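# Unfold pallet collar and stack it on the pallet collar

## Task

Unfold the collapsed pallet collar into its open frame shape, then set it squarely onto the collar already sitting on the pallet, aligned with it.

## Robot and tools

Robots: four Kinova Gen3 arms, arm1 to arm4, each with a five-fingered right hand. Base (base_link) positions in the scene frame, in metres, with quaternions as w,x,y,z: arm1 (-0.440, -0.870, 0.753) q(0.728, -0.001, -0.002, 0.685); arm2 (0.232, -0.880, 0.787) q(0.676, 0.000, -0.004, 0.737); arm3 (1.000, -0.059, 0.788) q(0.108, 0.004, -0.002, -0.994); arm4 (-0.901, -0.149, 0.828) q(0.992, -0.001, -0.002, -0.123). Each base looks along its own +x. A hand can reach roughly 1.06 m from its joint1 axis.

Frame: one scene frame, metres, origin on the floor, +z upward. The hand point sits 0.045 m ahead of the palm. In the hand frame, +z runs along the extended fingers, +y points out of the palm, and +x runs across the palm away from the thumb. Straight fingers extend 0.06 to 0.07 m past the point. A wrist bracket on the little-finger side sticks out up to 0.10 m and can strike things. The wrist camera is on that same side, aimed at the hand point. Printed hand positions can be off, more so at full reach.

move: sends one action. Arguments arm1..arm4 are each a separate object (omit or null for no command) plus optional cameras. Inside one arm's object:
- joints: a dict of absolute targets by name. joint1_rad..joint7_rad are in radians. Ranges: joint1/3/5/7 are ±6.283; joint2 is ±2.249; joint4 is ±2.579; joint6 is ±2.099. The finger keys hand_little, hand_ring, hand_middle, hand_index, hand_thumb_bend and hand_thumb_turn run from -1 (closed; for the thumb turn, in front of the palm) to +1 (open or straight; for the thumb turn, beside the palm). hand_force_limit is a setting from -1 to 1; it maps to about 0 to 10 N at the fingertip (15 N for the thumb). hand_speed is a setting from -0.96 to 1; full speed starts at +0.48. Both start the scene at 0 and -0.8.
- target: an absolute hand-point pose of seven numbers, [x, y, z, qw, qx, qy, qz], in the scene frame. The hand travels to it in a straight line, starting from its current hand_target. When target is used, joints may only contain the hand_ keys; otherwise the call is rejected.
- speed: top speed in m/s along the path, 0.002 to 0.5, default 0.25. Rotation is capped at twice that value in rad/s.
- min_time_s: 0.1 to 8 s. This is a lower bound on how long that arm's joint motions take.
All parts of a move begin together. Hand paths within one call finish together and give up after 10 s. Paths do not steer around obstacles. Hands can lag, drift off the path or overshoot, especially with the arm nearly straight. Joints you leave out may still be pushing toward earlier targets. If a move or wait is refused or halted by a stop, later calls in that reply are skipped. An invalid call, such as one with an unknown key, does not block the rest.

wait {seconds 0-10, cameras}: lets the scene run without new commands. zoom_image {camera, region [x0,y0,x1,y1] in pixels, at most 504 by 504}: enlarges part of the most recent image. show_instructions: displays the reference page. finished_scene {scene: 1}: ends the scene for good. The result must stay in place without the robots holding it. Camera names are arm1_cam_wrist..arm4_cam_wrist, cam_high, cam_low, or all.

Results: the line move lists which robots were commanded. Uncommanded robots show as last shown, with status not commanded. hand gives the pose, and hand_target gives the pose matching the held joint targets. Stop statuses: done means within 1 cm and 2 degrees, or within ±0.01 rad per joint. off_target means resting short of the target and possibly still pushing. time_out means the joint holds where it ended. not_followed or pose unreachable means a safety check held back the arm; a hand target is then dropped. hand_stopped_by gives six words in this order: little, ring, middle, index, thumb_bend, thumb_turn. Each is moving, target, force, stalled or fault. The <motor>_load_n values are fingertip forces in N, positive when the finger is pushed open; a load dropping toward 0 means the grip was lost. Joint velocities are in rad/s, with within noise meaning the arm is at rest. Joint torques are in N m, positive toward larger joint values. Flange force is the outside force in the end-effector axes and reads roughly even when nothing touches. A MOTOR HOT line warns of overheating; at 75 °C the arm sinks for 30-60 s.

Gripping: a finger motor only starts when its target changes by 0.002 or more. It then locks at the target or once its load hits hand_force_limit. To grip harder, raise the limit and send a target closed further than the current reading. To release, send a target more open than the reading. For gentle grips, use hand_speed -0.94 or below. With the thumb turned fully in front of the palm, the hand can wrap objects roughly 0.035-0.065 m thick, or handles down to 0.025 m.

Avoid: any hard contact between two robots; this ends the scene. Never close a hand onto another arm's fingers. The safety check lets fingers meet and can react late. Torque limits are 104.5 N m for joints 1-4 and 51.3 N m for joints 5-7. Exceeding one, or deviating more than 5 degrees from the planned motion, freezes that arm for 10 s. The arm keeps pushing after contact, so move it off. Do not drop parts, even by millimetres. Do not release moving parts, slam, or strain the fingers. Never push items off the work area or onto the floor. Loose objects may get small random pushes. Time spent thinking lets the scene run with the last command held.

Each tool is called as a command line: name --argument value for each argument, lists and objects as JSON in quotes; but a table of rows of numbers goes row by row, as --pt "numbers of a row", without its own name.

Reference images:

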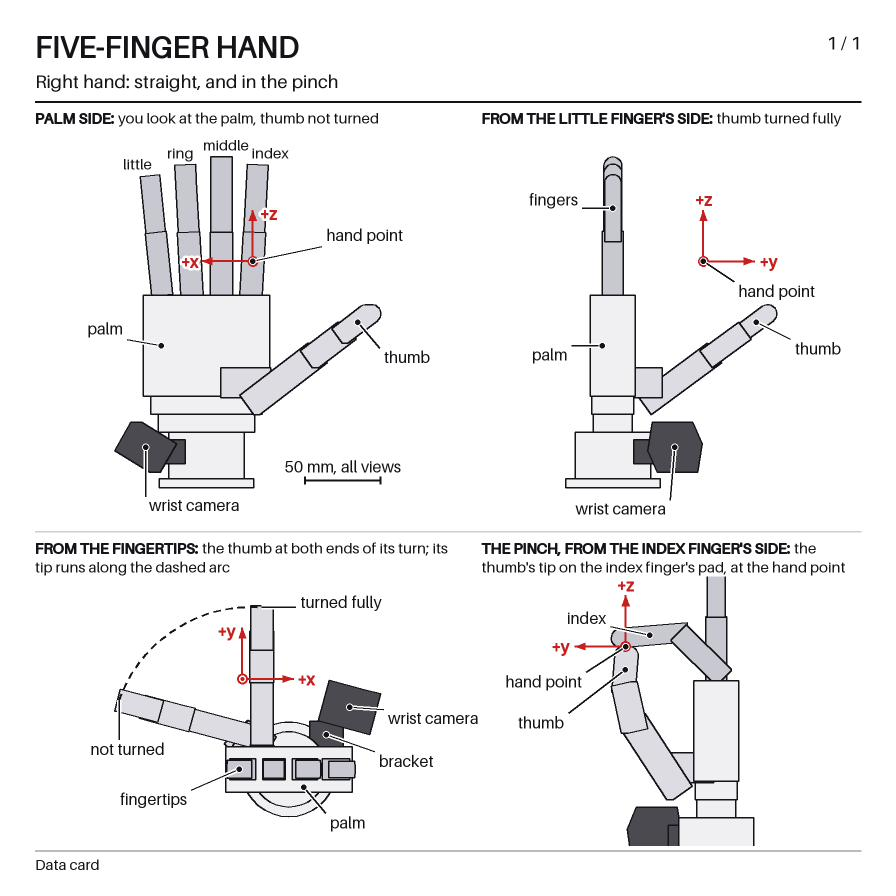

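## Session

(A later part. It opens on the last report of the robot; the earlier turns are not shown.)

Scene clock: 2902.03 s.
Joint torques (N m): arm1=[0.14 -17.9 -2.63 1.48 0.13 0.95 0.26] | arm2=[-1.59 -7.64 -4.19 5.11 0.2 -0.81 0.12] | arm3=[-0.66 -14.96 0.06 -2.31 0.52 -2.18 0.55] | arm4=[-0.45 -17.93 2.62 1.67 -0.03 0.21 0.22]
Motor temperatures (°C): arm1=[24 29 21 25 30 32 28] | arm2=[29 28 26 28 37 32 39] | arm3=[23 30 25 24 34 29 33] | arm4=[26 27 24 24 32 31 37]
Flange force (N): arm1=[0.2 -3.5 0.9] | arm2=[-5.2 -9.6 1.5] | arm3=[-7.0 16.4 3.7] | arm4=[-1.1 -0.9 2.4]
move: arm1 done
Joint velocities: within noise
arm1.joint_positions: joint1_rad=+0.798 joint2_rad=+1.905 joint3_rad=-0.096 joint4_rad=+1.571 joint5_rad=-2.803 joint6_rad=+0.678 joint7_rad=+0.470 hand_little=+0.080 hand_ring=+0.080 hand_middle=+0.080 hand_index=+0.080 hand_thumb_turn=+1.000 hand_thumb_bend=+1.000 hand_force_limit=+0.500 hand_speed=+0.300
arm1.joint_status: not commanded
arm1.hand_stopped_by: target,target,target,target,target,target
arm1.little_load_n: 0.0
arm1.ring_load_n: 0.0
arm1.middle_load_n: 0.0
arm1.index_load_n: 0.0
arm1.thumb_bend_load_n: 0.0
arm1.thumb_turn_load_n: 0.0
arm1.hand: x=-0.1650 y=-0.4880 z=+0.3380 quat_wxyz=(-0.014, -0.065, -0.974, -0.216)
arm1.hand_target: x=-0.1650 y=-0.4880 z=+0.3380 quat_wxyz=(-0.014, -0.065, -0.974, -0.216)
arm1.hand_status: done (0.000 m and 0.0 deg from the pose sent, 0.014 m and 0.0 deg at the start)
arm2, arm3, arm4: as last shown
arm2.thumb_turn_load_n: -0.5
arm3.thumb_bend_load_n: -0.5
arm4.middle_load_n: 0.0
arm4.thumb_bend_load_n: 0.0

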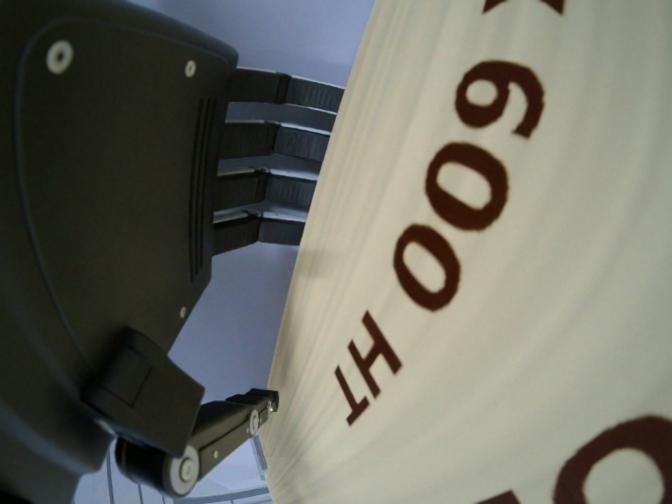

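move --arm1 '{"target":[-0.1637,-0.478,0.338,0.0143,0.0647,0.9742,0.2159],"speed":0.05}' --cameras '["arm1_cam_wrist"]'

move --arm1 '{"target":[-0.1637,-0.478,0.343,0.0143,0.0647,0.9742,0.2159],"speed":0.02}'

move --arm1 '{"target":[-0.1637,-0.478,0.346,0.0143,0.0647,0.9742,0.2159],"speed":0.02}'

Scene clock: 2908.60 s.
Joint torques (N m): arm1=[-0.09 -19.36 -3.03 0.39 0.2 1.47 0.4] | arm2=[-1.54 -7.7 -4.11 5.1 0.19 -0.79 0.11] | arm3=[-0.67 -14.97 0.1 -2.32 0.55 -2.18 0.54] | arm4=[0.17 -17.82 3.41 1.76 -0.09 0.45 0.21]
Motor temperatures (°C): arm1=[24 29 21 25 30 32 28] | arm2=[29 27 26 28 37 32 39] | arm3=[23 30 25 24 34 29 33] | arm4=[26 27 24 24 32 31 37]
Flange force (N): arm1=[0.5 -5.0 0.7] | arm2=[-5.2 -9.1 1.4] | arm3=[-7.0 16.4 3.7] | arm4=[-0.8 0.5 1.7]
move: arm1 done
Joint velocities: within noise
arm1.joint_positions: joint1_rad=+0.784 joint2_rad=+1.899 joint3_rad=-0.104 joint4_rad=+1.553 joint5_rad=-2.812 joint6_rad=+0.657 joint7_rad=+0.464 hand_little=+0.080 hand_ring=+0.080 hand_middle=+0.080 hand_index=+0.080 hand_thumb_turn=+1.000 hand_thumb_bend=+1.000 hand_force_limit=+0.500 hand_speed=+0.300
arm1.joint_status: not commanded
arm1.hand_stopped_by: target,target,target,target,target,target
arm1.little_load_n: 0.0
arm1.ring_load_n: 0.0
arm1.middle_load_n: 0.0
arm1.index_load_n: 0.0
arm1.thumb_bend_load_n: -0.5
arm1.thumb_turn_load_n: 0.0
arm1.hand: x=-0.1636 y=-0.4779 z=+0.3381 quat_wxyz=(-0.014, -0.065, -0.974, -0.216)
arm1.hand_target: x=-0.1637 y=-0.4780 z=+0.3380 quat_wxyz=(-0.014, -0.065, -0.974, -0.216)
arm1.hand_status: done (0.000 m and 0.0 deg from the pose sent, 0.010 m and 0.0 deg at the start)
arm2, arm3, arm4: as last shown
arm2.thumb_turn_load_n: 0.0
arm3.thumb_bend_load_n: 0.0
arm4.index_load_n: -1.5

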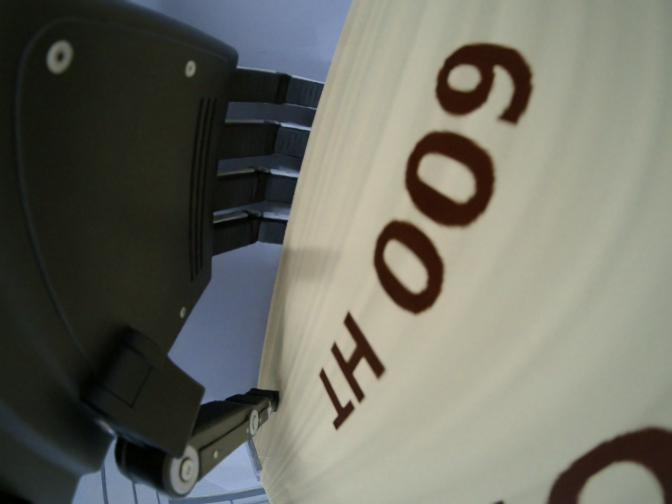

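Scene clock: 2909.57 s.
Joint torques (N m): arm1=[-0.22 -19.03 -3.22 0.86 0.23 1.32 0.44] | arm2=[-1.52 -7.76 -4.13 5.05 0.19 -0.78 0.14] | arm3=[-0.63 -15.01 0.13 -2.28 0.52 -2.18 0.57] | arm4=[0.13 -17.89 3.48 1.68 -0.13 0.43 0.18]
Motor temperatures (°C): arm1=[24 29 21 25 30 32 28] | arm2=[29 27 26 28 37 32 39] | arm3=[23 30 25 24 34 29 33] | arm4=[26 27 24 24 32 31 37]
Flange force (N): arm1=[-0.2 -4.8 1.2] | arm2=[-4.9 -8.9 1.5] | arm3=[-6.9 16.1 3.6] | arm4=[-0.8 0.4 1.6]
move: arm1 done
Joint velocities: within noise
arm1.joint_positions: joint1_rad=+0.784 joint2_rad=+1.888 joint3_rad=-0.104 joint4_rad=+1.570 joint5_rad=-2.815 joint6_rad=+0.662 joint7_rad=+0.466 hand_little=+0.080 hand_ring=+0.080 hand_middle=+0.080 hand_index=+0.080 hand_thumb_turn=+1.000 hand_thumb_bend=+1.000 hand_force_limit=+0.500 hand_speed=+0.300
arm1.joint_status: not commanded
arm1.hand_stopped_by: target,target,target,target,target,target
arm1.little_load_n: 0.0
arm1.ring_load_n: 0.0
arm1.middle_load_n: 0.5
arm1.index_load_n: 0.0
arm1.thumb_bend_load_n: -0.5
arm1.thumb_turn_load_n: 0.0
arm1.hand: x=-0.1637 y=-0.4780 z=+0.3430 quat_wxyz=(-0.014, -0.065, -0.974, -0.216)
arm1.hand_target: x=-0.1637 y=-0.4780 z=+0.3430 quat_wxyz=(-0.014, -0.065, -0.974, -0.216)
arm1.hand_status: done (0.000 m and 0.0 deg from the pose sent, 0.005 m and 0.0 deg at the start)
arm2, arm3, arm4: as last shown
arm2.thumb_bend_load_n: -0.5
arm3.ring_load_n: 0.5
arm4.index_load_n: -1.0
pictures: none

Scene clock: 2910.53 s.
Joint torques (N m): arm1=[-1.27 -24.12 -5.04 0.15 1.44 3.21 0.99] | arm2=[-1.49 -7.72 -4.19 5.08 0.15 -0.79 0.16] | arm3=[-0.67 -14.95 0.1 -2.28 0.52 -2.2 0.56] | arm4=[-0.4 -17.93 2.66 1.7 -0.02 0.23 0.23]
Motor temperatures (°C): arm1=[24 29 21 25 30 32 28] | arm2=[29 27 26 28 37 32 39] | arm3=[23 30 25 24 34 29 33] | arm4=[26 27 24 24 32 31 37]
Flange force (N): arm1=[-1.0 -10.4 10.1] | arm2=[-4.7 -8.8 1.7] | arm3=[-6.9 16.3 3.7] | arm4=[-1.1 -0.7 2.5]
move: arm1 done
Joint velocities: within noise
arm1.joint_positions: joint1_rad=+0.783 joint2_rad=+1.881 joint3_rad=-0.103 joint4_rad=+1.579 joint5_rad=-2.817 joint6_rad=+0.665 joint7_rad=+0.467 hand_little=+0.080 hand_ring=+0.080 hand_middle=+0.080 hand_index=+0.080 hand_thumb_turn=+1.000 hand_thumb_bend=+1.000 hand_force_limit=+0.500 hand_speed=+0.300
arm1.joint_status: not commanded
arm1.hand_stopped_by: target,target,target,target,target,target
arm1.little_load_n: 3.0
arm1.ring_load_n: 4.0
arm1.middle_load_n: 1.5
arm1.index_load_n: 1.5
arm1.thumb_bend_load_n: -0.5
arm1.thumb_turn_load_n: 0.0
arm1.hand: x=-0.1637 y=-0.4780 z=+0.3460 quat_wxyz=(-0.014, -0.065, -0.974, -0.216)
arm1.hand_target: x=-0.1637 y=-0.4780 z=+0.3460 quat_wxyz=(-0.014, -0.065, -0.974, -0.216)
arm1.hand_status: done (0.000 m and 0.0 deg from the pose sent, 0.003 m and 0.0 deg at the start)
arm2, arm4: as last shown
arm2.ring_load_n: -0.5
arm2.thumb_bend_load_n: 0.0
arm3.joint_positions: joint1_rad=-1.876 joint2_rad=+2.153 joint3_rad=-0.132 joint4_rad=+0.662 joint5_rad=-2.013 joint6_rad=-1.643 joint7_rad=+3.388 hand_little=+1.000 hand_ring=+1.000 hand_middle=+1.000 hand_index=+1.000 hand_thumb_turn=-1.000 hand_thumb_bend=+0.934 hand_force_limit=+0.000 hand_speed=+0.300
arm3.joint_status: not commanded
arm3.hand_stopped_by: target,target,target,target,target,target
arm3.little_load_n: 0.0
arm3.ring_load_n: 0.0
arm3.middle_load_n: 0.0
arm3.index_load_n: 0.0
arm3.thumb_bend_load_n: 0.0
arm3.thumb_turn_load_n: 0.0
arm3.hand: x=+0.9000 y=-0.4200 z=+0.5500 quat_wxyz=(+0.454, +0.542, -0.542, -0.454)
arm3.hand_target: x=+0.9000 y=-0.4200 z=+0.5500 quat_wxyz=(+0.454, +0.542, -0.542, -0.454)
arm3.hand_status: not commanded
arm4.index_load_n: 0.0
arm4.thumb_bend_load_n: -0.5
pictures: none

move --arm1 '{"target":[-0.1637,-0.478,0.349,0.0143,0.0647,0.9742,0.2159],"speed":0.02}'

move --arm1 '{"target":[-0.1637,-0.478,0.352,0.0143,0.0647,0.9742,0.2159],"speed":0.02}' --cameras '["arm1_cam_wrist","cam_high"]'

zoom_image --camera "arm1_cam_wrist" --region '[200, 40, 500, 300]'

Scene clock: 2918.77 s.
Joint torques (N m): arm1=[-1.74 -29.74 -8.12 2.43 2.71 5.38 0.78] | arm2=[-1.52 -7.72 -4.08 5.13 0.19 -0.78 0.13] | arm3=[-0.67 -15.01 0.12 -2.31 0.53 -2.17 0.52] | arm4=[-0.5 -17.93 2.67 1.67 -0.03 0.25 0.21]
Motor temperatures (°C): arm1=[24 29 21 25 30 32 28] | arm2=[29 27 26 28 37 32 39] | arm3=[23 30 25 24 34 29 33] | arm4=[26 27 24 24 32 31 37]
Flange force (N): arm1=[-5.1 -15.8 30.7] | arm2=[-5.2 -8.8 1.4] | arm3=[-6.9 16.2 3.6] | arm4=[-1.1 -1.0 2.4]
move: arm1 done
Joint velocities: within noise
arm1.joint_positions: joint1_rad=+0.783 joint2_rad=+1.874 joint3_rad=-0.103 joint4_rad=+1.589 joint5_rad=-2.818 joint6_rad=+0.667 joint7_rad=+0.468 hand_little=+0.081 hand_ring=+0.081 hand_middle=+0.081 hand_index=+0.081 hand_thumb_turn=+1.000 hand_thumb_bend=+0.999 hand_force_limit=+0.500 hand_speed=+0.300
arm1.joint_status: not commanded
arm1.hand_stopped_by: target,target,target,target,target,target
arm1.little_load_n: 9.5
arm1.ring_load_n: 10.5
arm1.middle_load_n: 6.5
arm1.index_load_n: 5.5
arm1.thumb_bend_load_n: -1.0
arm1.thumb_turn_load_n: 0.0
arm1.hand: x=-0.1637 y=-0.4780 z=+0.3490 quat_wxyz=(-0.014, -0.065, -0.974, -0.216)
arm1.hand_target: x=-0.1637 y=-0.4780 z=+0.3490 quat_wxyz=(-0.014, -0.065, -0.974, -0.216)
arm1.hand_status: done (0.000 m and 0.0 deg from the pose sent, 0.003 m and 0.0 deg at the start)
arm2, arm3, arm4: as last shown
arm2.ring_load_n: 0.0
arm2.thumb_bend_load_n: -0.5
pictures: none

Scene clock: 2919.73 s.
Joint torques (N m): arm1=[-2.12 -30.32 -8.56 2.77 3.05 5.6 0.98] | arm2=[-1.61 -7.63 -4.13 5.04 0.2 -0.8 0.15] | arm3=[-0.62 -14.98 0.11 -2.32 0.52 -2.19 0.53] | arm4=[-0.44 -17.96 2.7 1.67 -0.03 0.25 0.19]
Motor temperatures (°C): arm1=[24 29 21 25 30 32 28] | arm2=[29 27 26 28 37 32 39] | arm3=[23 30 25 24 34 29 33] | arm4=[26 27 24 24 32 31 37]
Flange force (N): arm1=[-6.0 -16.5 32.9] | arm2=[-5.1 -9.4 1.2] | arm3=[-7.0 16.4 3.6] | arm4=[-1.1 -0.9 2.5]
move: arm1 done
Joint velocities: within noise
arm1.joint_positions: joint1_rad=+0.783 joint2_rad=+1.868 joint3_rad=-0.103 joint4_rad=+1.599 joint5_rad=-2.820 joint6_rad=+0.670 joint7_rad=+0.468 hand_little=+0.081 hand_ring=+0.081 hand_middle=+0.081 hand_index=+0.081 hand_thumb_turn=+1.000 hand_thumb_bend=+0.999 hand_force_limit=+0.500 hand_speed=+0.300
arm1.joint_status: not commanded
arm1.hand_stopped_by: target,target,target,target,target,target
arm1.little_load_n: 9.5
arm1.ring_load_n: 10.5
arm1.middle_load_n: 7.5
arm1.index_load_n: 6.0
arm1.thumb_bend_load_n: -1.0
arm1.thumb_turn_load_n: 0.0
arm1.hand: x=-0.1637 y=-0.4780 z=+0.3520 quat_wxyz=(-0.014, -0.065, -0.974, -0.216)
arm1.hand_target: x=-0.1637 y=-0.4780 z=+0.3520 quat_wxyz=(-0.014, -0.065, -0.974, -0.216)
arm1.hand_status: done (0.000 m and 0.0 deg from the pose sent, 0.003 m and 0.0 deg at the start)
arm2.joint_positions: joint1_rad=+2.262 joint2_rad=+2.200 joint3_rad=-1.372 joint4_rad=+2.579 joint5_rad=+2.163 joint6_rad=+1.565 joint7_rad=+2.902 hand_little=+1.000 hand_ring=+1.000 hand_middle=+1.000 hand_index=+1.000 hand_thumb_turn=-1.000 hand_thumb_bend=+1.000 hand_force_limit=+1.000 hand_speed=+0.300
arm2.joint_status: not commanded
arm2.hand_stopped_by: target,target,fault,target,target,target
arm2.little_load_n: 0.5
arm2.ring_load_n: 0.0
arm2.middle_load_n: 0.0
arm2.index_load_n: 0.5
arm2.thumb_bend_load_n: 0.0
arm2.thumb_turn_load_n: -0.5
arm2.hand: x=+0.4007 y=-0.6197 z=+0.6794 quat_wxyz=(-0.025, -0.049, +0.974, +0.218)
arm2.hand_target: x=+0.4007 y=-0.6197 z=+0.6794 quat_wxyz=(-0.025, -0.049, +0.974, +0.218)
arm2.hand_status: not commanded
arm3, arm4: as last shown
arm4.thumb_bend_load_n: 0.0

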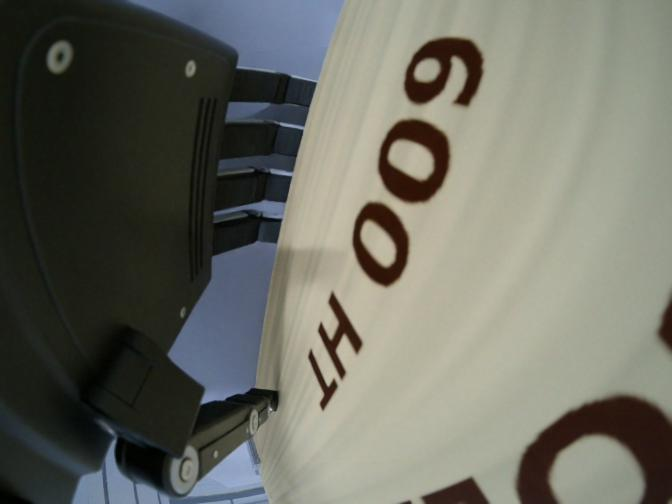

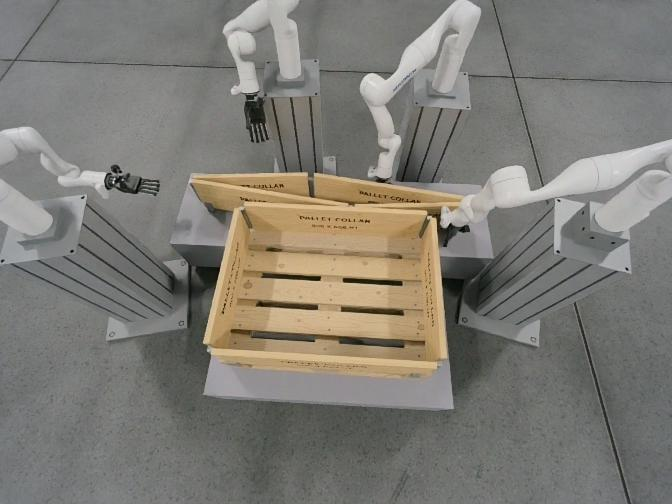

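Scaled by 1.680 from the camera's image (finer frame: 960x720).

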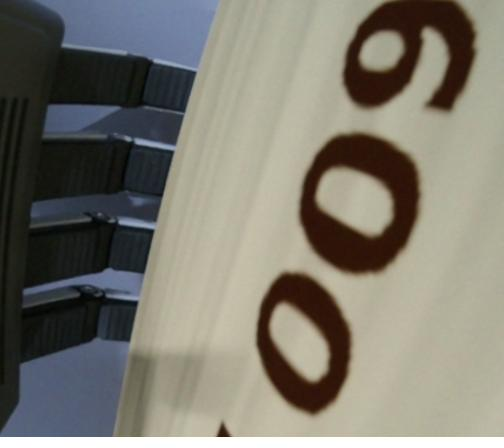

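move --arm1 '{"target":[-0.1637,-0.478,0.3395,0.0143,0.0647,0.9742,0.2159],"speed":0.03}'

move --arm1 '{"target":[-0.174,-0.555,0.3395,0.0143,0.0647,0.9742,0.2159],"speed":0.1}'

move --arm1 '{"target":[-0.15,-0.60,0.62,0,0,1,0],"speed":0.25,"joints":{"hand_index":1,"hand_middle":1,"hand_ring":1,"hand_little":1,"hand_thumb_turn":-1}}' --arm2 '{"target":[0.60,-0.60,0.62,0,0,0.985,0.174],"speed":0.25,"joints":{"hand_thumb_turn":1}}' --cameras '["cam_high"]'

Scene clock: 3052.17 s.
Joint torques (N m): arm1=[0.02 -18.27 -2.82 1.18 0.05 1.02 0.28] | arm2=[-1.52 -7.71 -4.07 5.02 0.17 -0.8 0.12] | arm3=[-0.62 -15.03 0.09 -2.29 0.53 -2.18 0.55] | arm4=[-0.44 -17.94 2.65 1.72 -0.03 0.24 0.2]
Motor temperatures (°C): arm1=[24 31 21 25 30 32 27] | arm2=[29 27 26 28 36 32 39] | arm3=[23 30 25 24 34 29 33] | arm4=[26 27 23 24 32 31 37]
Flange force (N): arm1=[-0.2 -3.8 0.9] | arm2=[-4.9 -8.7 1.2] | arm3=[-6.8 16.0 3.6] | arm4=[-1.2 -0.9 2.6]
move: arm1 done
Joint velocities: within noise
arm1.joint_positions: joint1_rad=+0.784 joint2_rad=+1.896 joint3_rad=-0.104 joint4_rad=+1.558 joint5_rad=-2.813 joint6_rad=+0.658 joint7_rad=+0.465 hand_little=+0.080 hand_ring=+0.080 hand_middle=+0.080 hand_index=+0.080 hand_thumb_turn=+1.000 hand_thumb_bend=+1.000 hand_force_limit=+0.500 hand_speed=+0.300
arm1.joint_status: not commanded
arm1.hand_stopped_by: target,target,target,target,target,target
arm1.little_load_n: 0.0
arm1.ring_load_n: 0.0
arm1.middle_load_n: 0.0
arm1.index_load_n: 0.0
arm1.thumb_bend_load_n: 0.0
arm1.thumb_turn_load_n: 0.0
arm1.hand: x=-0.1637 y=-0.4780 z=+0.3395 quat_wxyz=(-0.014, -0.065, -0.974, -0.216)
arm1.hand_target: x=-0.1637 y=-0.4780 z=+0.3395 quat_wxyz=(-0.014, -0.065, -0.974, -0.216)
arm1.hand_status: done (0.000 m and 0.0 deg from the pose sent, 0.012 m and 0.0 deg at the start)
arm2, arm3, arm4: as last shown
arm2.little_load_n: 0.0
arm2.index_load_n: 0.0
arm2.thumb_turn_load_n: 0.0
arm4.middle_load_n: -0.5
pictures: none

Scene clock: 3053.47 s.
Joint torques (N m): arm1=[0.21 -16.43 -2.32 2.64 0.16 0.9 0.27] | arm2=[-1.5 -7.68 -4.14 5.07 0.17 -0.81 0.12] | arm3=[-0.66 -14.98 0.1 -2.32 0.52 -2.17 0.55] | arm4=[-0.42 -17.93 2.67 1.74 -0.06 0.27 0.22]
Motor temperatures (°C): arm1=[24 31 21 25 30 32 27] | arm2=[29 27 26 28 36 32 39] | arm3=[23 30 25 24 34 29 33] | arm4=[26 27 23 24 32 31 37]
Flange force (N): arm1=[-0.1 -4.0 0.5] | arm2=[-5.0 -8.9 1.4] | arm3=[-7.0 16.4 3.7] | arm4=[-1.1 -0.8 2.5]
move: arm1 done
Joint velocities: within noise
arm1.joint_positions: joint1_rad=+0.895 joint2_rad=+1.945 joint3_rad=-0.029 joint4_rad=+1.676 joint5_rad=-2.734 joint6_rad=+0.818 joint7_rad=+0.506 hand_little=+0.080 hand_ring=+0.080 hand_middle=+0.080 hand_index=+0.080 hand_thumb_turn=+1.000 hand_thumb_bend=+1.000 hand_force_limit=+0.500 hand_speed=+0.300
arm1.joint_status: not commanded
arm1.hand_stopped_by: target,target,target,target,target,target
arm1.little_load_n: 0.0
arm1.ring_load_n: 0.0
arm1.middle_load_n: 0.0
arm1.index_load_n: 0.0
arm1.thumb_bend_load_n: 0.0
arm1.thumb_turn_load_n: 0.0
arm1.hand: x=-0.1740 y=-0.5550 z=+0.3395 quat_wxyz=(-0.014, -0.065, -0.974, -0.216)
arm1.hand_target: x=-0.1740 y=-0.5550 z=+0.3395 quat_wxyz=(-0.014, -0.065, -0.974, -0.216)
arm1.hand_status: done (0.000 m and 0.0 deg from the pose sent, 0.078 m and 0.0 deg at the start)
arm2, arm3: as last shown
arm2.little_load_n: 0.5
arm2.thumb_bend_load_n: -0.5
arm4.joint_positions: joint1_rad=-0.348 joint2_rad=+1.842 joint3_rad=+0.377 joint4_rad=+1.412 joint5_rad=+0.378 joint6_rad=-0.063 joint7_rad=-2.141 hand_little=+1.000 hand_ring=+1.000 hand_middle=+1.000 hand_index=+1.000 hand_thumb_turn=-1.000 hand_thumb_bend=+1.000 hand_force_limit=+0.000 hand_speed=+0.300
arm4.joint_status: not commanded
arm4.hand_stopped_by: target,target,target,target,target,target
arm4.little_load_n: 0.0
arm4.ring_load_n: 0.0
arm4.middle_load_n: 0.0
arm4.index_load_n: 0.0
arm4.thumb_bend_load_n: 0.0
arm4.thumb_turn_load_n: 0.0
arm4.hand: x=-0.4800 y=-0.3020 z=+0.3920 quat_wxyz=(+0.000, +0.000, -0.985, +0.174)
arm4.hand_target: x=-0.4800 y=-0.3020 z=+0.3920 quat_wxyz=(+0.000, +0.000, -0.985, +0.174)
arm4.hand_status: not commanded
pictures: none

Scene clock: 3055.27 s.
Joint torques (N m): arm1=[0.17 -17.28 -1.17 0.36 -0.22 -0.07 0.25] | arm2=[-1.61 -11.86 -7.23 5.13 -0.11 -0.58 0.18] | arm3=[-0.66 -14.97 0.11 -2.32 0.54 -2.18 0.58] | arm4=[-0.47 -17.89 2.64 1.69 -0.02 0.24 0.2]
Motor temperatures (°C): arm1=[24 31 21 25 30 32 27] | arm2=[29 27 26 28 36 32 39] | arm3=[23 30 25 24 34 29 33] | arm4=[26 27 23 24 32 31 37]
Flange force (N): arm1=[3.3 -2.6 5.9] | arm2=[-2.2 -4.0 0.1] | arm3=[-7.1 16.5 3.7] | arm4=[-1.1 -1.0 2.4]
move: arm1 done; arm2 done
Joint velocities: within noise
arm1.joint_positions: joint1_rad=+0.734 joint2_rad=+1.033 joint3_rad=+0.032 joint4_rad=+2.197 joint5_rad=-2.801 joint6_rad=+0.089 joint7_rad=+0.472 hand_little=+1.000 hand_ring=+1.000 hand_middle=+1.000 hand_index=+1.000 hand_thumb_turn=-1.000 hand_thumb_bend=+1.000 hand_force_limit=+0.500 hand_speed=+0.300
arm1.joint_status: all done
arm1.hand_stopped_by: target,target,target,target,target,target
arm1.little_load_n: 0.0
arm1.ring_load_n: 0.0
arm1.middle_load_n: 0.0
arm1.index_load_n: 0.0
arm1.thumb_bend_load_n: 0.0
arm1.thumb_turn_load_n: 0.0
arm1.hand: x=-0.1500 y=-0.6000 z=+0.6200 quat_wxyz=(+0.000, +0.000, -1.000, +0.000)
arm1.hand_target: x=-0.1500 y=-0.6000 z=+0.6200 quat_wxyz=(+0.000, +0.000, -1.000, +0.000)
arm1.hand_status: done (0.000 m and 0.0 deg from the pose sent, 0.285 m and 26.1 deg at the start)
arm2.joint_positions: joint1_rad=+2.195 joint2_rad=+2.088 joint3_rad=-1.490 joint4_rad=+2.012 joint5_rad=+2.031 joint6_rad=+1.378 joint7_rad=+3.254 hand_little=+1.000 hand_ring=+1.000 hand_middle=+1.000 hand_index=+1.000 hand_thumb_turn=+1.000 hand_thumb_bend=+1.000 hand_force_limit=+1.000 hand_speed=+0.300
arm2.joint_status: all done
arm2.hand_stopped_by: target,target,fault,target,target,target
arm2.little_load_n: 0.0
arm2.ring_load_n: 0.0
arm2.middle_load_n: 0.0
arm2.index_load_n: 0.0
arm2.thumb_bend_load_n: 0.0
arm2.thumb_turn_load_n: 0.0
arm2.hand: x=+0.6000 y=-0.6000 z=+0.6200 quat_wxyz=(+0.000, +0.000, +0.985, +0.174)
arm2.hand_target: x=+0.6000 y=-0.6000 z=+0.6200 quat_wxyz=(+0.000, +0.000, +0.985, +0.174)
arm2.hand_status: done (0.000 m and 0.0 deg from the pose sent, 0.209 m and 8.2 deg at the start)
arm3, arm4: as last shown

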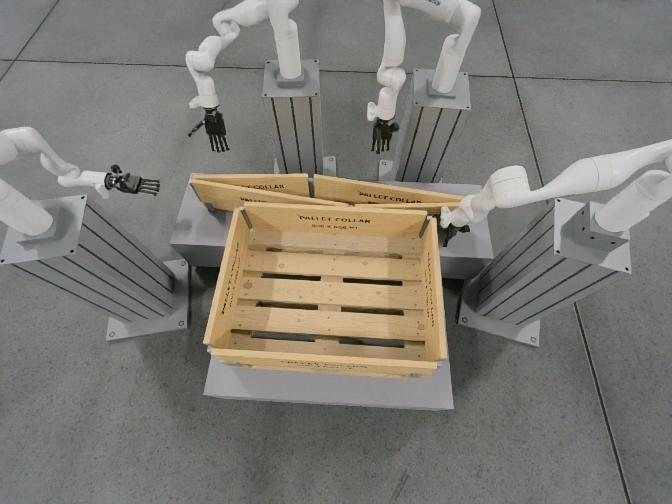

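move --arm3 '{"target":[0.74,-0.40,0.78,0,0,0.9962,0.0872],"speed":0.35,"joints":{"hand_thumb_turn":1,"hand_thumb_bend":1}}' --arm2 '{"target":[0.40,-0.60,0.72,0.2159,0.9741,-0.0647,-0.0143],"speed":0.3}' --cameras '["cam_high","arm3_cam_wrist"]'

Scene clock: 3089.20 s.
Joint torques (N m): arm1=[0.1 -17.34 -1.26 0.31 -0.28 -0.03 0.19] | arm2=[-1.48 -17.37 -7.34 1.72 -0.65 1.03 0.17] | arm3=[-0.67 -17.75 -3.86 -5.31 -0.07 -0.29 0.51] | arm4=[-0.43 -17.98 2.66 1.69 -0.02 0.22 0.24]
Motor temperatures (°C): arm1=[24 30 21 25 30 32 27] | arm2=[29 27 26 28 36 32 39] | arm3=[23 30 25 24 34 29 33] | arm4=[26 27 23 24 32 31 37]
Flange force (N): arm1=[3.0 -2.9 6.0] | arm2=[2.8 0.4 -0.7] | arm3=[-3.7 6.9 -2.2] | arm4=[-1.1 -0.8 2.6]
move: arm2 done; arm3 off_target
Joint velocities: within noise
arm1, arm4: as last shown
arm2.joint_positions: joint1_rad=+1.157 joint2_rad=+1.707 joint3_rad=-1.511 joint4_rad=+1.545 joint5_rad=+1.441 joint6_rad=+1.866 joint7_rad=+5.637 hand_little=+1.000 hand_ring=+1.000 hand_middle=+1.000 hand_index=+1.000 hand_thumb_turn=+1.000 hand_thumb_bend=+1.000 hand_force_limit=+1.000 hand_speed=+0.300
arm2.joint_status: not commanded
arm2.hand_stopped_by: target,target,fault,target,target,target
arm2.little_load_n: 0.0
arm2.ring_load_n: 0.0
arm2.middle_load_n: 0.0
arm2.index_load_n: 0.0
arm2.thumb_bend_load_n: 0.0
arm2.thumb_turn_load_n: 0.0
arm2.hand: x=+0.4000 y=-0.6000 z=+0.7200 quat_wxyz=(-0.216, -0.974, +0.065, +0.014)
arm2.hand_target: x=+0.4000 y=-0.6000 z=+0.7200 quat_wxyz=(-0.216, -0.974, +0.065, +0.014)
arm2.hand_status: done (0.000 m and 0.0 deg from the pose sent, 0.224 m and 172.4 deg at the start)
arm3.joint_positions: joint1_rad=-0.568 joint2_rad=+0.973 joint3_rad=-0.475 joint4_rad=+1.497 joint5_rad=-2.560 joint6_rad=-0.984 joint7_rad=+3.225 hand_little=+1.000 hand_ring=+1.000 hand_middle=+1.000 hand_index=+1.000 hand_thumb_turn=+1.000 hand_thumb_bend=+0.934 hand_force_limit=+0.000 hand_speed=+0.300
arm3.joint_status: hand_thumb_bend off_target (ended at +0.934, target +1.000); the others done
arm3.hand_stopped_by: target,target,target,target,target,target
arm3.little_load_n: 0.0
arm3.ring_load_n: 0.0
arm3.middle_load_n: 0.0
arm3.index_load_n: 0.0
arm3.thumb_bend_load_n: 0.0
arm3.thumb_turn_load_n: 0.0
arm3.hand: x=+0.7400 y=-0.4000 z=+0.7800 quat_wxyz=(+0.000, +0.000, -0.996, -0.087)
arm3.hand_target: x=+0.7400 y=-0.4000 z=+0.7800 quat_wxyz=(+0.000, +0.000, -0.996, -0.087)
arm3.hand_status: done (0.000 m and 0.0 deg from the pose sent, 0.281 m and 109.2 deg at the start)
pictures: arm3_cam_wrist, cam_high

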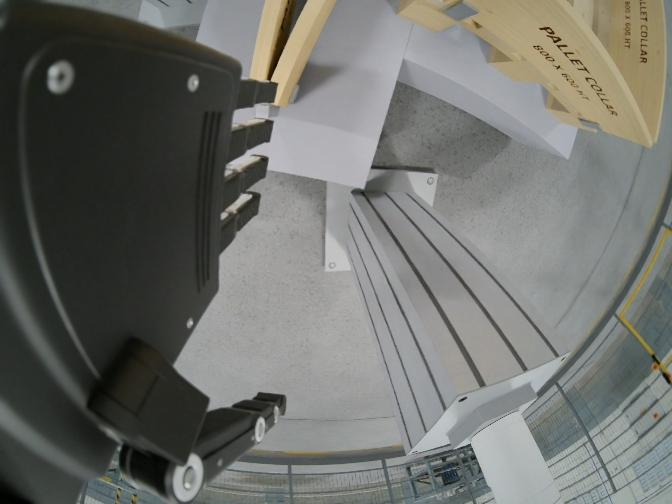

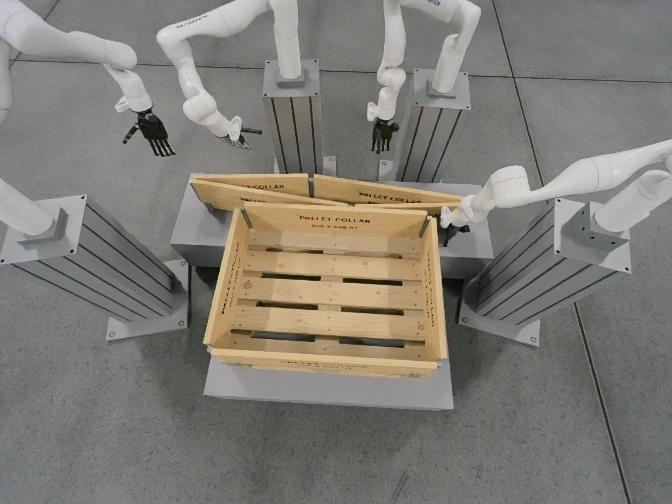

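move --arm3 '{"target":[0.685,-0.53,0.62,0,0,0.9962,0.0872],"speed":0.25}' --arm2 '{"joints":{"joint7_rad":-0.646}}'

move --arm3 '{"target":[0.685,-0.515,0.42,0,0,0.9962,0.0872],"speed":0.2}' --cameras '["cam_high","arm3_cam_wrist"]'

Scene clock: 3101.90 s.
Joint torques (N m): arm1=[0.23 -17.37 -1.16 0.33 -0.28 -0.01 0.23] | arm2=[-1.45 -17.36 -7.31 1.78 -0.72 0.98 0.2] | arm3=[-0.69 -22.42 -3.08 -6.2 0.02 -0.27 0.5] | arm4=[-0.45 -17.93 2.63 1.73 -0.05 0.25 0.22]
Motor temperatures (°C): arm1=[24 30 21 25 30 32 27] | arm2=[29 27 26 28 36 32 39] | arm3=[23 30 25 24 34 29 33] | arm4=[26 27 23 24 32 31 37]
Flange force (N): arm1=[3.3 -2.5 6.1] | arm2=[2.9 0.2 -0.7] | arm3=[-6.7 12.7 -4.6] | arm4=[-1.2 -0.9 2.6]
move: arm2 done; arm3 not_followed
Joint velocities: within noise
arm1, arm4: as last shown
arm2.joint_positions: joint1_rad=+1.157 joint2_rad=+1.707 joint3_rad=-1.511 joint4_rad=+1.545 joint5_rad=+1.441 joint6_rad=+1.866 joint7_rad=-0.646 hand_little=+1.000 hand_ring=+1.000 hand_middle=+1.000 hand_index=+1.000 hand_thumb_turn=+1.000 hand_thumb_bend=+1.000 hand_force_limit=+1.000 hand_speed=+0.300
arm2.joint_status: all done
arm2.hand_stopped_by: target,target,fault,target,target,target
arm2.little_load_n: 0.0
arm2.ring_load_n: 0.0
arm2.middle_load_n: 0.0
arm2.index_load_n: 0.0
arm2.thumb_bend_load_n: 0.0
arm2.thumb_turn_load_n: 0.0
arm2.hand: x=+0.4000 y=-0.6000 z=+0.7200 quat_wxyz=(+0.216, +0.974, -0.064, -0.014)
arm2.hand_target: x=+0.4000 y=-0.6000 z=+0.7200 quat_wxyz=(+0.216, +0.974, -0.064, -0.014)
arm2.hand_status: not commanded
arm3.joint_positions: joint1_rad=-0.721 joint2_rad=+1.473 joint3_rad=-0.435 joint4_rad=+0.760 joint5_rad=-2.546 joint6_rad=-1.143 joint7_rad=+3.386 hand_little=+1.000 hand_ring=+1.000 hand_middle=+1.000 hand_index=+1.000 hand_thumb_turn=+1.000 hand_thumb_bend=+0.934 hand_force_limit=+0.000 hand_speed=+0.300
arm3.joint_status: not commanded
arm3.hand_stopped_by: target,target,target,target,target,target
arm3.little_load_n: 0.0
arm3.ring_load_n: 0.0
arm3.middle_load_n: 0.0
arm3.index_load_n: 0.0
arm3.thumb_bend_load_n: 0.0
arm3.thumb_turn_load_n: 0.0
arm3.hand: x=+0.6868 y=-0.5231 z=+0.6263 quat_wxyz=(+0.005, +0.000, -0.997, -0.081)
arm3.hand_target: x=+0.6868 y=-0.5231 z=+0.6263 quat_wxyz=(+0.005, +0.000, -0.997, -0.081)
arm3.hand_status: not_followed (0.009 m and 0.9 deg from the pose sent, 0.213 m and 0.0 deg at the start)
pictures: none
led back after a hold (arm3 arm): the arm was led back toward your command in small steps, so it may still be short of it.
pose unreachable (arm3 arm): on one or more control steps of this call this arm could not follow its commanded pose, so it was not sent that pose on those steps. On the call's last step it was still not sent that pose. It may still have moved: this result reports where it is.
cause: moving toward the commanded pose would bring a part of the arm too close to another arm (the arm2 arm, at the place that arm is still heading or pushing toward).

Scene clock: 3103.60 s.
Joint torques (N m): arm1=[0.15 -17.35 -1.21 0.31 -0.23 -0.08 0.23] | arm2=[-1.4 -17.31 -7.33 1.68 -0.69 1 0.17] | arm3=[-0.68 -21.25 -0.9 -6.87 -0.01 -0.16 0.52] | arm4=[-0.44 -17.93 2.67 1.66 -0.02 0.25 0.22]
Motor temperatures (°C): arm1=[24 30 21 25 30 32 27] | arm2=[29 27 26 28 36 32 39] | arm3=[23 30 25 24 34 29 33] | arm4=[26 27 23 24 32 31 37]
Flange force (N): arm1=[3.4 -2.8 6.1] | arm2=[2.7 0.5 -0.8] | arm3=no reading | arm4=[-1.0 -0.9 2.3]
move: arm3 off_target
Joint velocities: arm1=[within noise] | arm2=[within noise] | arm3=[0 -0.001 0.013 0 -0.013 0.001 0] | arm4=[within noise]
arm1, arm2, arm4: as last shown
arm2.little_load_n: 0.5
arm2.thumb_bend_load_n: -0.5
arm3.joint_positions: joint1_rad=-0.838 joint2_rad=+2.030 joint3_rad=-0.452 joint4_rad=+0.035 joint5_rad=-2.582 joint6_rad=-1.186 joint7_rad=+3.601 hand_little=+1.000 hand_ring=+1.000 hand_middle=+1.000 hand_index=+1.000 hand_thumb_turn=+1.000 hand_thumb_bend=+0.934 hand_force_limit=+0.000 hand_speed=+0.300
arm3.joint_status: not commanded
arm3.hand_stopped_by: target,target,target,target,target,target
arm3.little_load_n: 0.0
arm3.ring_load_n: 0.0
arm3.middle_load_n: 0.0
arm3.index_load_n: 0.0
arm3.thumb_bend_load_n: 0.0
arm3.thumb_turn_load_n: 0.0
arm3.hand: x=+0.6854 y=-0.5144 z=+0.4204 quat_wxyz=(+0.011, +0.001, -0.998, -0.066)
arm3.hand_target: x=+0.6854 y=-0.5144 z=+0.4204 quat_wxyz=(+0.011, +0.001, -0.998, -0.066)
arm3.hand_status: off_target (0.001 m and 2.8 deg from the pose sent, 0.206 m and 0.9 deg at the start; a joint's target at an end of its range on 15 of 51 steps)
arm4.little_load_n: -0.5
pictures: arm3_cam_wrist, cam_high

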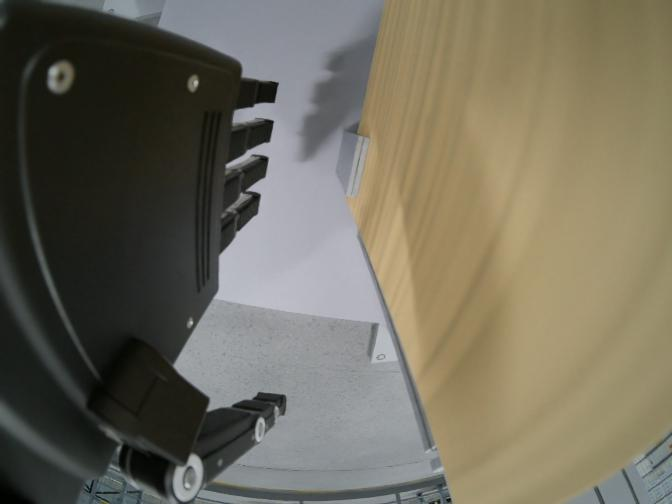

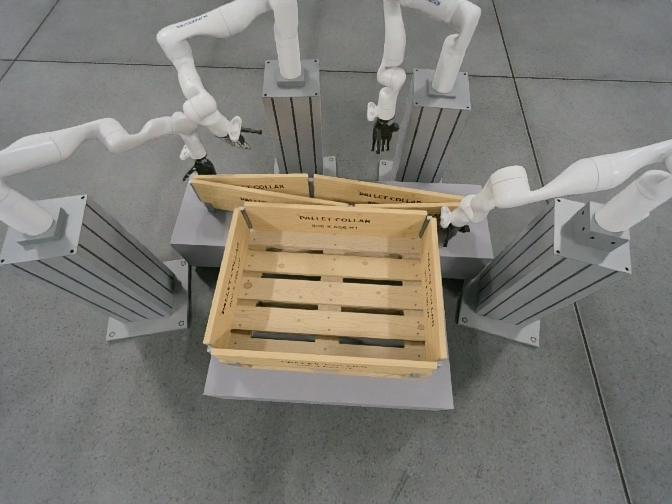

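move --arm3 '{"target":[0.685,-0.475,0.42,0,0,0.9962,0.0872],"speed":0.1}'

move --arm3 '{"target":[0.685,-0.450,0.42,0,0,0.9962,0.0872],"speed":0.06}' --arm4 '{"target":[-0.480,-0.327,0.392,0,0,0.985,-0.174],"speed":0.06}' --cameras '["cam_high","arm3_cam_wrist"]'

Scene clock: 3110.73 s.
Joint torques (N m): arm1=[0.19 -17.24 -1.25 0.29 -0.18 -0.02 0.27] | arm2=[-1.53 -17.31 -7.41 1.69 -0.72 1.03 0.1] | arm3=[-0.07 -19.99 -1.71 -5.25 0.08 -0.73 0.43] | arm4=[-0.4 -17.98 2.64 1.67 -0.06 0.27 0.22]
Motor temperatures (°C): arm1=[24 30 21 25 30 32 27] | arm2=[29 27 26 28 36 32 39] | arm3=[23 30 25 24 34 29 33] | arm4=[26 27 23 24 32 31 37]
Flange force (N): arm1=[3.5 -2.6 5.7] | arm2=[3.1 0.5 -0.5] | arm3=no reading | arm4=[-0.8 -0.8 2.4]
move: arm3 done
Joint velocities: within noise
arm1, arm2, arm4: as last shown
arm2.little_load_n: 0.0
arm2.thumb_bend_load_n: 0.0
arm3.joint_positions: joint1_rad=-0.740 joint2_rad=+1.914 joint3_rad=-0.415 joint4_rad=+0.379 joint5_rad=-2.537 joint6_rad=-1.048 joint7_rad=+3.510 hand_little=+1.000 hand_ring=+1.000 hand_middle=+1.000 hand_index=+1.000 hand_thumb_turn=+1.000 hand_thumb_bend=+0.934 hand_force_limit=+0.000 hand_speed=+0.300
arm3.joint_status: not commanded
arm3.hand_stopped_by: target,target,target,target,target,target
arm3.little_load_n: 0.5
arm3.ring_load_n: 0.0
arm3.middle_load_n: 0.0
arm3.index_load_n: 0.0
arm3.thumb_bend_load_n: -0.5
arm3.thumb_turn_load_n: 0.0
arm3.hand: x=+0.6850 y=-0.4750 z=+0.4200 quat_wxyz=(+0.000, +0.000, -0.996, -0.087)
arm3.hand_target: x=+0.6850 y=-0.4750 z=+0.4200 quat_wxyz=(+0.000, +0.000, -0.996, -0.087)
arm3.hand_status: done (0.000 m and 0.0 deg from the pose sent, 0.039 m and 2.8 deg at the start)
arm4.little_load_n: 0.0
pictures: none

Scene clock: 3111.70 s.
Joint torques (N m): arm1=[0.12 -17.33 -1.19 0.25 -0.19 -0.02 0.24] | arm2=[-1.45 -17.39 -7.37 1.79 -0.66 0.96 0.18] | arm3=[1.14 -19.23 -1.22 -4.24 0.27 -1.25 0.39] | arm4=[0.89 -20.66 6.26 -0.15 -0.32 0.2 0.06]
Motor temperatures (°C): arm1=[24 30 21 25 30 32 27] | arm2=[29 27 26 28 36 32 39] | arm3=[23 30 25 24 34 29 33] | arm4=[26 27 23 24 32 31 37]
Flange force (N): arm1=[3.3 -2.8 5.9] | arm2=[2.9 0.1 -0.7] | arm3=[-9.2 11.2 -10.6] | arm4=[2.1 4.2 1.5]
move: arm3 done; arm4 done
Joint velocities: within noise
arm1, arm2: as last shown
arm3.joint_positions: joint1_rad=-0.687 joint2_rad=+1.845 joint3_rad=-0.385 joint4_rad=+0.587 joint5_rad=-2.506 joint6_rad=-0.933 joint7_rad=+3.447 hand_little=+1.000 hand_ring=+1.000 hand_middle=+1.000 hand_index=+1.000 hand_thumb_turn=+1.000 hand_thumb_bend=+0.934 hand_force_limit=+0.000 hand_speed=+0.300
arm3.joint_status: not commanded
arm3.hand_stopped_by: target,target,target,target,target,target
arm3.little_load_n: 0.0
arm3.ring_load_n: 0.0
arm3.middle_load_n: 0.0
arm3.index_load_n: 0.0
arm3.thumb_bend_load_n: -0.5
arm3.thumb_turn_load_n: 0.0
arm3.hand: x=+0.6850 y=-0.4500 z=+0.4200 quat_wxyz=(+0.000, +0.000, -0.996, -0.087)
arm3.hand_target: x=+0.6850 y=-0.4500 z=+0.4200 quat_wxyz=(+0.000, +0.000, -0.996, -0.087)
arm3.hand_status: done (0.000 m and 0.0 deg from the pose sent, 0.025 m and 0.0 deg at the start)
arm4.joint_positions: joint1_rad=-0.285 joint2_rad=+1.842 joint3_rad=+0.383 joint4_rad=+1.391 joint5_rad=+0.409 joint6_rad=-0.064 joint7_rad=-2.115 hand_little=+1.000 hand_ring=+1.000 hand_middle=+1.000 hand_index=+0.999 hand_thumb_turn=-1.000 hand_thumb_bend=+1.000 hand_force_limit=+0.000 hand_speed=+0.300
arm4.joint_status: not commanded
arm4.hand_stopped_by: target,target,target,target,target,target
arm4.little_load_n: 0.0
arm4.ring_load_n: 0.0
arm4.middle_load_n: -1.5
arm4.index_load_n: -5.0
arm4.thumb_bend_load_n: 0.0
arm4.thumb_turn_load_n: 0.0
arm4.hand: x=-0.4800 y=-0.3270 z=+0.3920 quat_wxyz=(+0.000, +0.000, -0.985, +0.174)
arm4.hand_target: x=-0.4800 y=-0.3270 z=+0.3920 quat_wxyz=(+0.000, +0.000, -0.985, +0.174)
arm4.hand_status: done (0.000 m and 0.0 deg from the pose sent, 0.025 m and 0.0 deg at the start)
pictures: arm3_cam_wrist, cam_high

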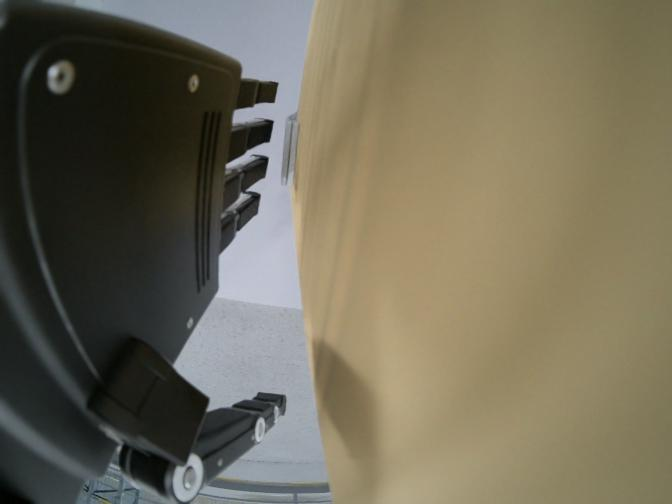

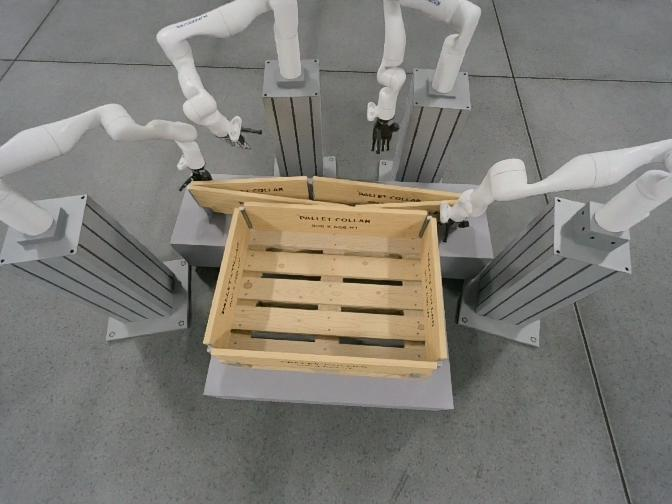

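move --arm3 '{"target":[0.680,-0.410,0.42,0,0,0.9962,0.0872],"speed":0.06}' --arm4 '{"target":[-0.485,-0.362,0.392,0,0,0.985,-0.174],"speed":0.06}' --cameras '["cam_high","arm4_cam_wrist"]'

zoom_image --camera "cam_high" --region '[180, 160, 330, 215]'

zoom_image --camera "cam_high" --region '[300, 160, 450, 215]'

Scene clock: 3118.67 s.
Joint torques (N m): arm1=[0.13 -17.25 -1.21 0.36 -0.21 -0.05 0.24] | arm2=[-1.46 -17.34 -7.29 1.7 -0.68 0.98 0.19] | arm3=[1.66 -18.89 -0.8 -3.57 0.36 -1.25 0.45] | arm4=[0.57 -20.42 5.32 0.2 -0.26 0.3 0.06]
Motor temperatures (°C): arm1=[24 30 21 25 30 32 27] | arm2=[29 28 26 28 36 32 39] | arm3=[23 30 25 24 34 29 33] | arm4=[26 27 23 24 32 31 37]
Flange force (N): arm1=[3.1 -2.6 5.8] | arm2=[2.8 0.6 -0.8] | arm3=[-8.3 6.6 -9.3] | arm4=[1.2 3.0 2.4]
move: arm3 done; arm4 done
Joint velocities: within noise
arm1, arm2: as last shown
arm3.joint_positions: joint1_rad=-0.620 joint2_rad=+1.781 joint3_rad=-0.343 joint4_rad=+0.796 joint5_rad=-2.468 joint6_rad=-0.805 joint7_rad=+3.393 hand_little=+1.000 hand_ring=+1.000 hand_middle=+1.000 hand_index=+1.000 hand_thumb_turn=+1.000 hand_thumb_bend=+0.934 hand_force_limit=+0.000 hand_speed=+0.300
arm3.joint_status: not commanded
arm3.hand_stopped_by: target,target,target,target,target,target
arm3.little_load_n: 0.0
arm3.ring_load_n: -0.5
arm3.middle_load_n: 0.0
arm3.index_load_n: 0.0
arm3.thumb_bend_load_n: 0.0
arm3.thumb_turn_load_n: 0.0
arm3.hand: x=+0.6800 y=-0.4100 z=+0.4200 quat_wxyz=(+0.000, +0.000, -0.996, -0.087)
arm3.hand_target: x=+0.6800 y=-0.4100 z=+0.4200 quat_wxyz=(+0.000, +0.000, -0.996, -0.087)
arm3.hand_status: done (0.000 m and 0.0 deg from the pose sent, 0.040 m and 0.0 deg at the start)
arm4.joint_positions: joint1_rad=-0.201 joint2_rad=+1.844 joint3_rad=+0.393 joint4_rad=+1.367 joint5_rad=+0.450 joint6_rad=-0.072 joint7_rad=-2.080 hand_little=+1.000 hand_ring=+1.000 hand_middle=+1.000 hand_index=+0.999 hand_thumb_turn=-1.000 hand_thumb_bend=+1.000 hand_force_limit=+0.000 hand_speed=+0.300
arm4.joint_status: not commanded
arm4.hand_stopped_by: target,target,target,target,target,target
arm4.little_load_n: 0.0
arm4.ring_load_n: 0.0
arm4.middle_load_n: 0.0
arm4.index_load_n: -4.5
arm4.thumb_bend_load_n: 0.0
arm4.thumb_turn_load_n: 0.0
arm4.hand: x=-0.4850 y=-0.3620 z=+0.3920 quat_wxyz=(+0.000, +0.000, -0.985, +0.174)
arm4.hand_target: x=-0.4850 y=-0.3620 z=+0.3920 quat_wxyz=(+0.000, +0.000, -0.985, +0.174)
arm4.hand_status: done (0.000 m and 0.0 deg from the pose sent, 0.035 m and 0.0 deg at the start)
pictures: arm4_cam_wrist, cam_high

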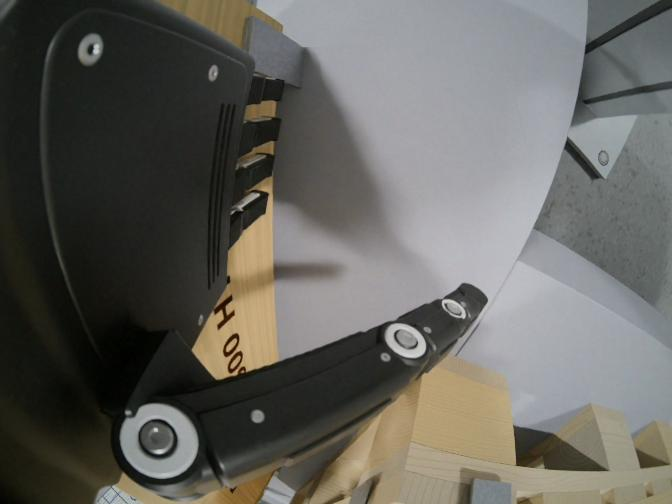

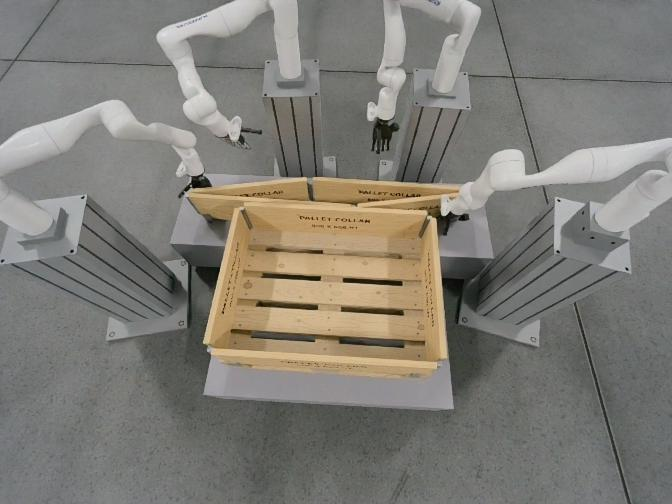

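Scaled by 3.360.

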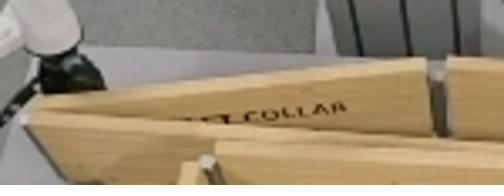

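Scaled by 3.360.

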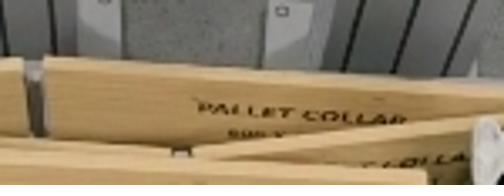

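move --arm2 '{"target":[0.04,-0.5305,0.64,0.1305,0.9914,0,0],"speed":0.3}'

move --arm2 '{"target":[0.04,-0.5305,0.56,0.1305,0.9914,0,0],"speed":0.1}' --cameras '["arm2_cam_wrist","cam_high"]'

Scene clock: 3150.60 s.
Joint torques (N m): arm1=[0.16 -17.35 -1.14 0.28 -0.19 -0.01 0.22] | arm2=[-1.34 -17.18 -7.77 2.94 -0.65 0.4 0.12] | arm3=[1.69 -18.89 -0.79 -3.6 0.37 -1.26 0.44] | arm4=[0.53 -20.32 5.32 0.24 -0.28 0.3 0.07]
Motor temperatures (°C): arm1=[24 30 21 25 30 32 27] | arm2=[29 28 26 28 36 32 39] | arm3=[23 30 25 24 34 29 33] | arm4=[26 27 23 24 32 31 37]
Flange force (N): arm1=[3.3 -2.6 5.9] | arm2=[2.4 -1.6 -0.8] | arm3=[-8.4 6.8 -9.3] | arm4=[1.0 2.8 2.3]
move: arm2 done
Joint velocities: within noise
arm1, arm3, arm4: as last shown
arm2.joint_positions: joint1_rad=+0.394 joint2_rad=+1.852 joint3_rad=-1.558 joint4_rad=+1.502 joint5_rad=+1.599 joint6_rad=+1.632 joint7_rad=-1.205 hand_little=+1.000 hand_ring=+1.000 hand_middle=+1.000 hand_index=+1.000 hand_thumb_turn=+1.000 hand_thumb_bend=+1.000 hand_force_limit=+1.000 hand_speed=+0.300
arm2.joint_status: not commanded
arm2.hand_stopped_by: target,target,fault,target,target,target
arm2.little_load_n: 0.0
arm2.ring_load_n: 0.0
arm2.middle_load_n: 0.5
arm2.index_load_n: 0.0
arm2.thumb_bend_load_n: 0.0
arm2.thumb_turn_load_n: 0.0
arm2.hand: x=+0.0400 y=-0.5305 z=+0.6400 quat_wxyz=(+0.130, +0.991, +0.000, +0.000)
arm2.hand_target: x=+0.0400 y=-0.5305 z=+0.6400 quat_wxyz=(+0.130, +0.991, +0.000, +0.000)
arm2.hand_status: done (0.000 m and 0.0 deg from the pose sent, 0.375 m and 12.5 deg at the start)
arm3.ring_load_n: 0.0
pictures: none

Scene clock: 3151.93 s.
Joint torques (N m): arm1=[0.13 -17.27 -1.28 0.3 -0.23 -0.04 0.3] | arm2=[-1.3 -16.93 -7.35 3.71 -0.62 0.43 0.12] | arm3=[1.67 -18.87 -0.81 -3.59 0.36 -1.26 0.44] | arm4=[0.55 -20.38 5.32 0.19 -0.31 0.32 0.07]
Motor temperatures (°C): arm1=[24 30 21 25 30 32 27] | arm2=[29 28 26 28 36 32 39] | arm3=[23 30 25 24 34 29 33] | arm4=[26 27 23 24 32 31 37]
Flange force (N): arm1=[3.3 -2.8 5.8] | arm2=[2.4 -1.6 -0.6] | arm3=[-8.4 6.8 -9.4] | arm4=[1.3 2.9 2.3]
move: arm2 done
Joint velocities: within noise
arm1.joint_positions: joint1_rad=+0.734 joint2_rad=+1.033 joint3_rad=+0.032 joint4_rad=+2.197 joint5_rad=-2.801 joint6_rad=+0.089 joint7_rad=+0.472 hand_little=+1.000 hand_ring=+1.000 hand_middle=+1.000 hand_index=+1.000 hand_thumb_turn=-1.000 hand_thumb_bend=+1.000 hand_force_limit=+0.500 hand_speed=+0.300
arm1.joint_status: not commanded
arm1.hand_stopped_by: target,target,target,target,target,target
arm1.little_load_n: 0.0
arm1.ring_load_n: 0.0
arm1.middle_load_n: 0.0
arm1.index_load_n: 0.0
arm1.thumb_bend_load_n: 0.0
arm1.thumb_turn_load_n: 0.0
arm1.hand: x=-0.1500 y=-0.6000 z=+0.6200 quat_wxyz=(+0.000, +0.000, -1.000, +0.000)
arm1.hand_target: x=-0.1500 y=-0.6000 z=+0.6200 quat_wxyz=(+0.000, +0.000, -1.000, +0.000)
arm1.hand_status: not commanded
arm2.joint_positions: joint1_rad=+0.379 joint2_rad=+1.963 joint3_rad=-1.483 joint4_rad=+1.395 joint5_rad=+1.700 joint6_rad=+1.533 joint7_rad=-1.125 hand_little=+1.000 hand_ring=+1.000 hand_middle=+1.000 hand_index=+1.000 hand_thumb_turn=+1.000 hand_thumb_bend=+1.000 hand_force_limit=+1.000 hand_speed=+0.300
arm2.joint_status: not commanded
arm2.hand_stopped_by: target,target,fault,target,target,target
arm2.little_load_n: 0.0
arm2.ring_load_n: 0.0
arm2.middle_load_n: 0.0
arm2.index_load_n: 0.0
arm2.thumb_bend_load_n: 0.0
arm2.thumb_turn_load_n: 0.0
arm2.hand: x=+0.0400 y=-0.5305 z=+0.5600 quat_wxyz=(+0.130, +0.991, +0.000, +0.000)
arm2.hand_target: x=+0.0400 y=-0.5305 z=+0.5600 quat_wxyz=(+0.130, +0.991, +0.000, +0.000)
arm2.hand_status: done (0.000 m and 0.0 deg from the pose sent, 0.080 m and 0.0 deg at the start)
arm3, arm4: as last shown
arm4.index_load_n: -5.0

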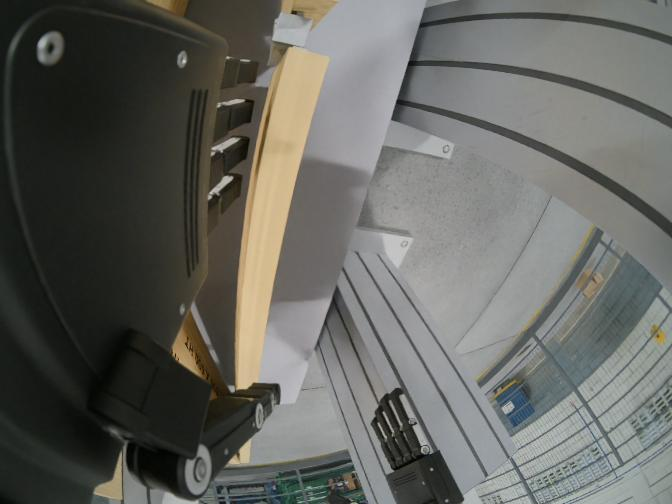

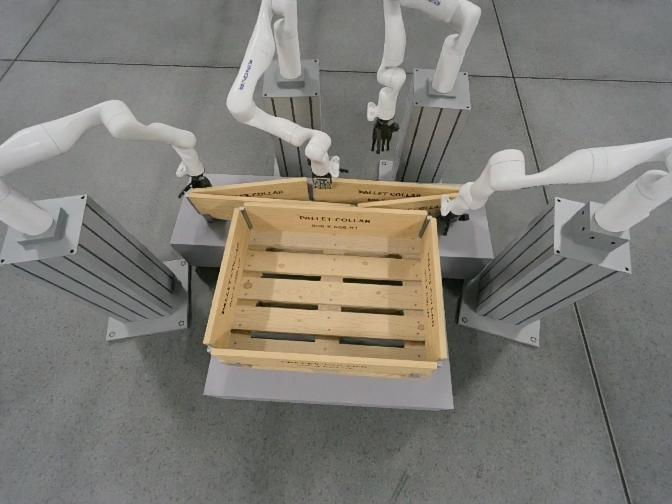

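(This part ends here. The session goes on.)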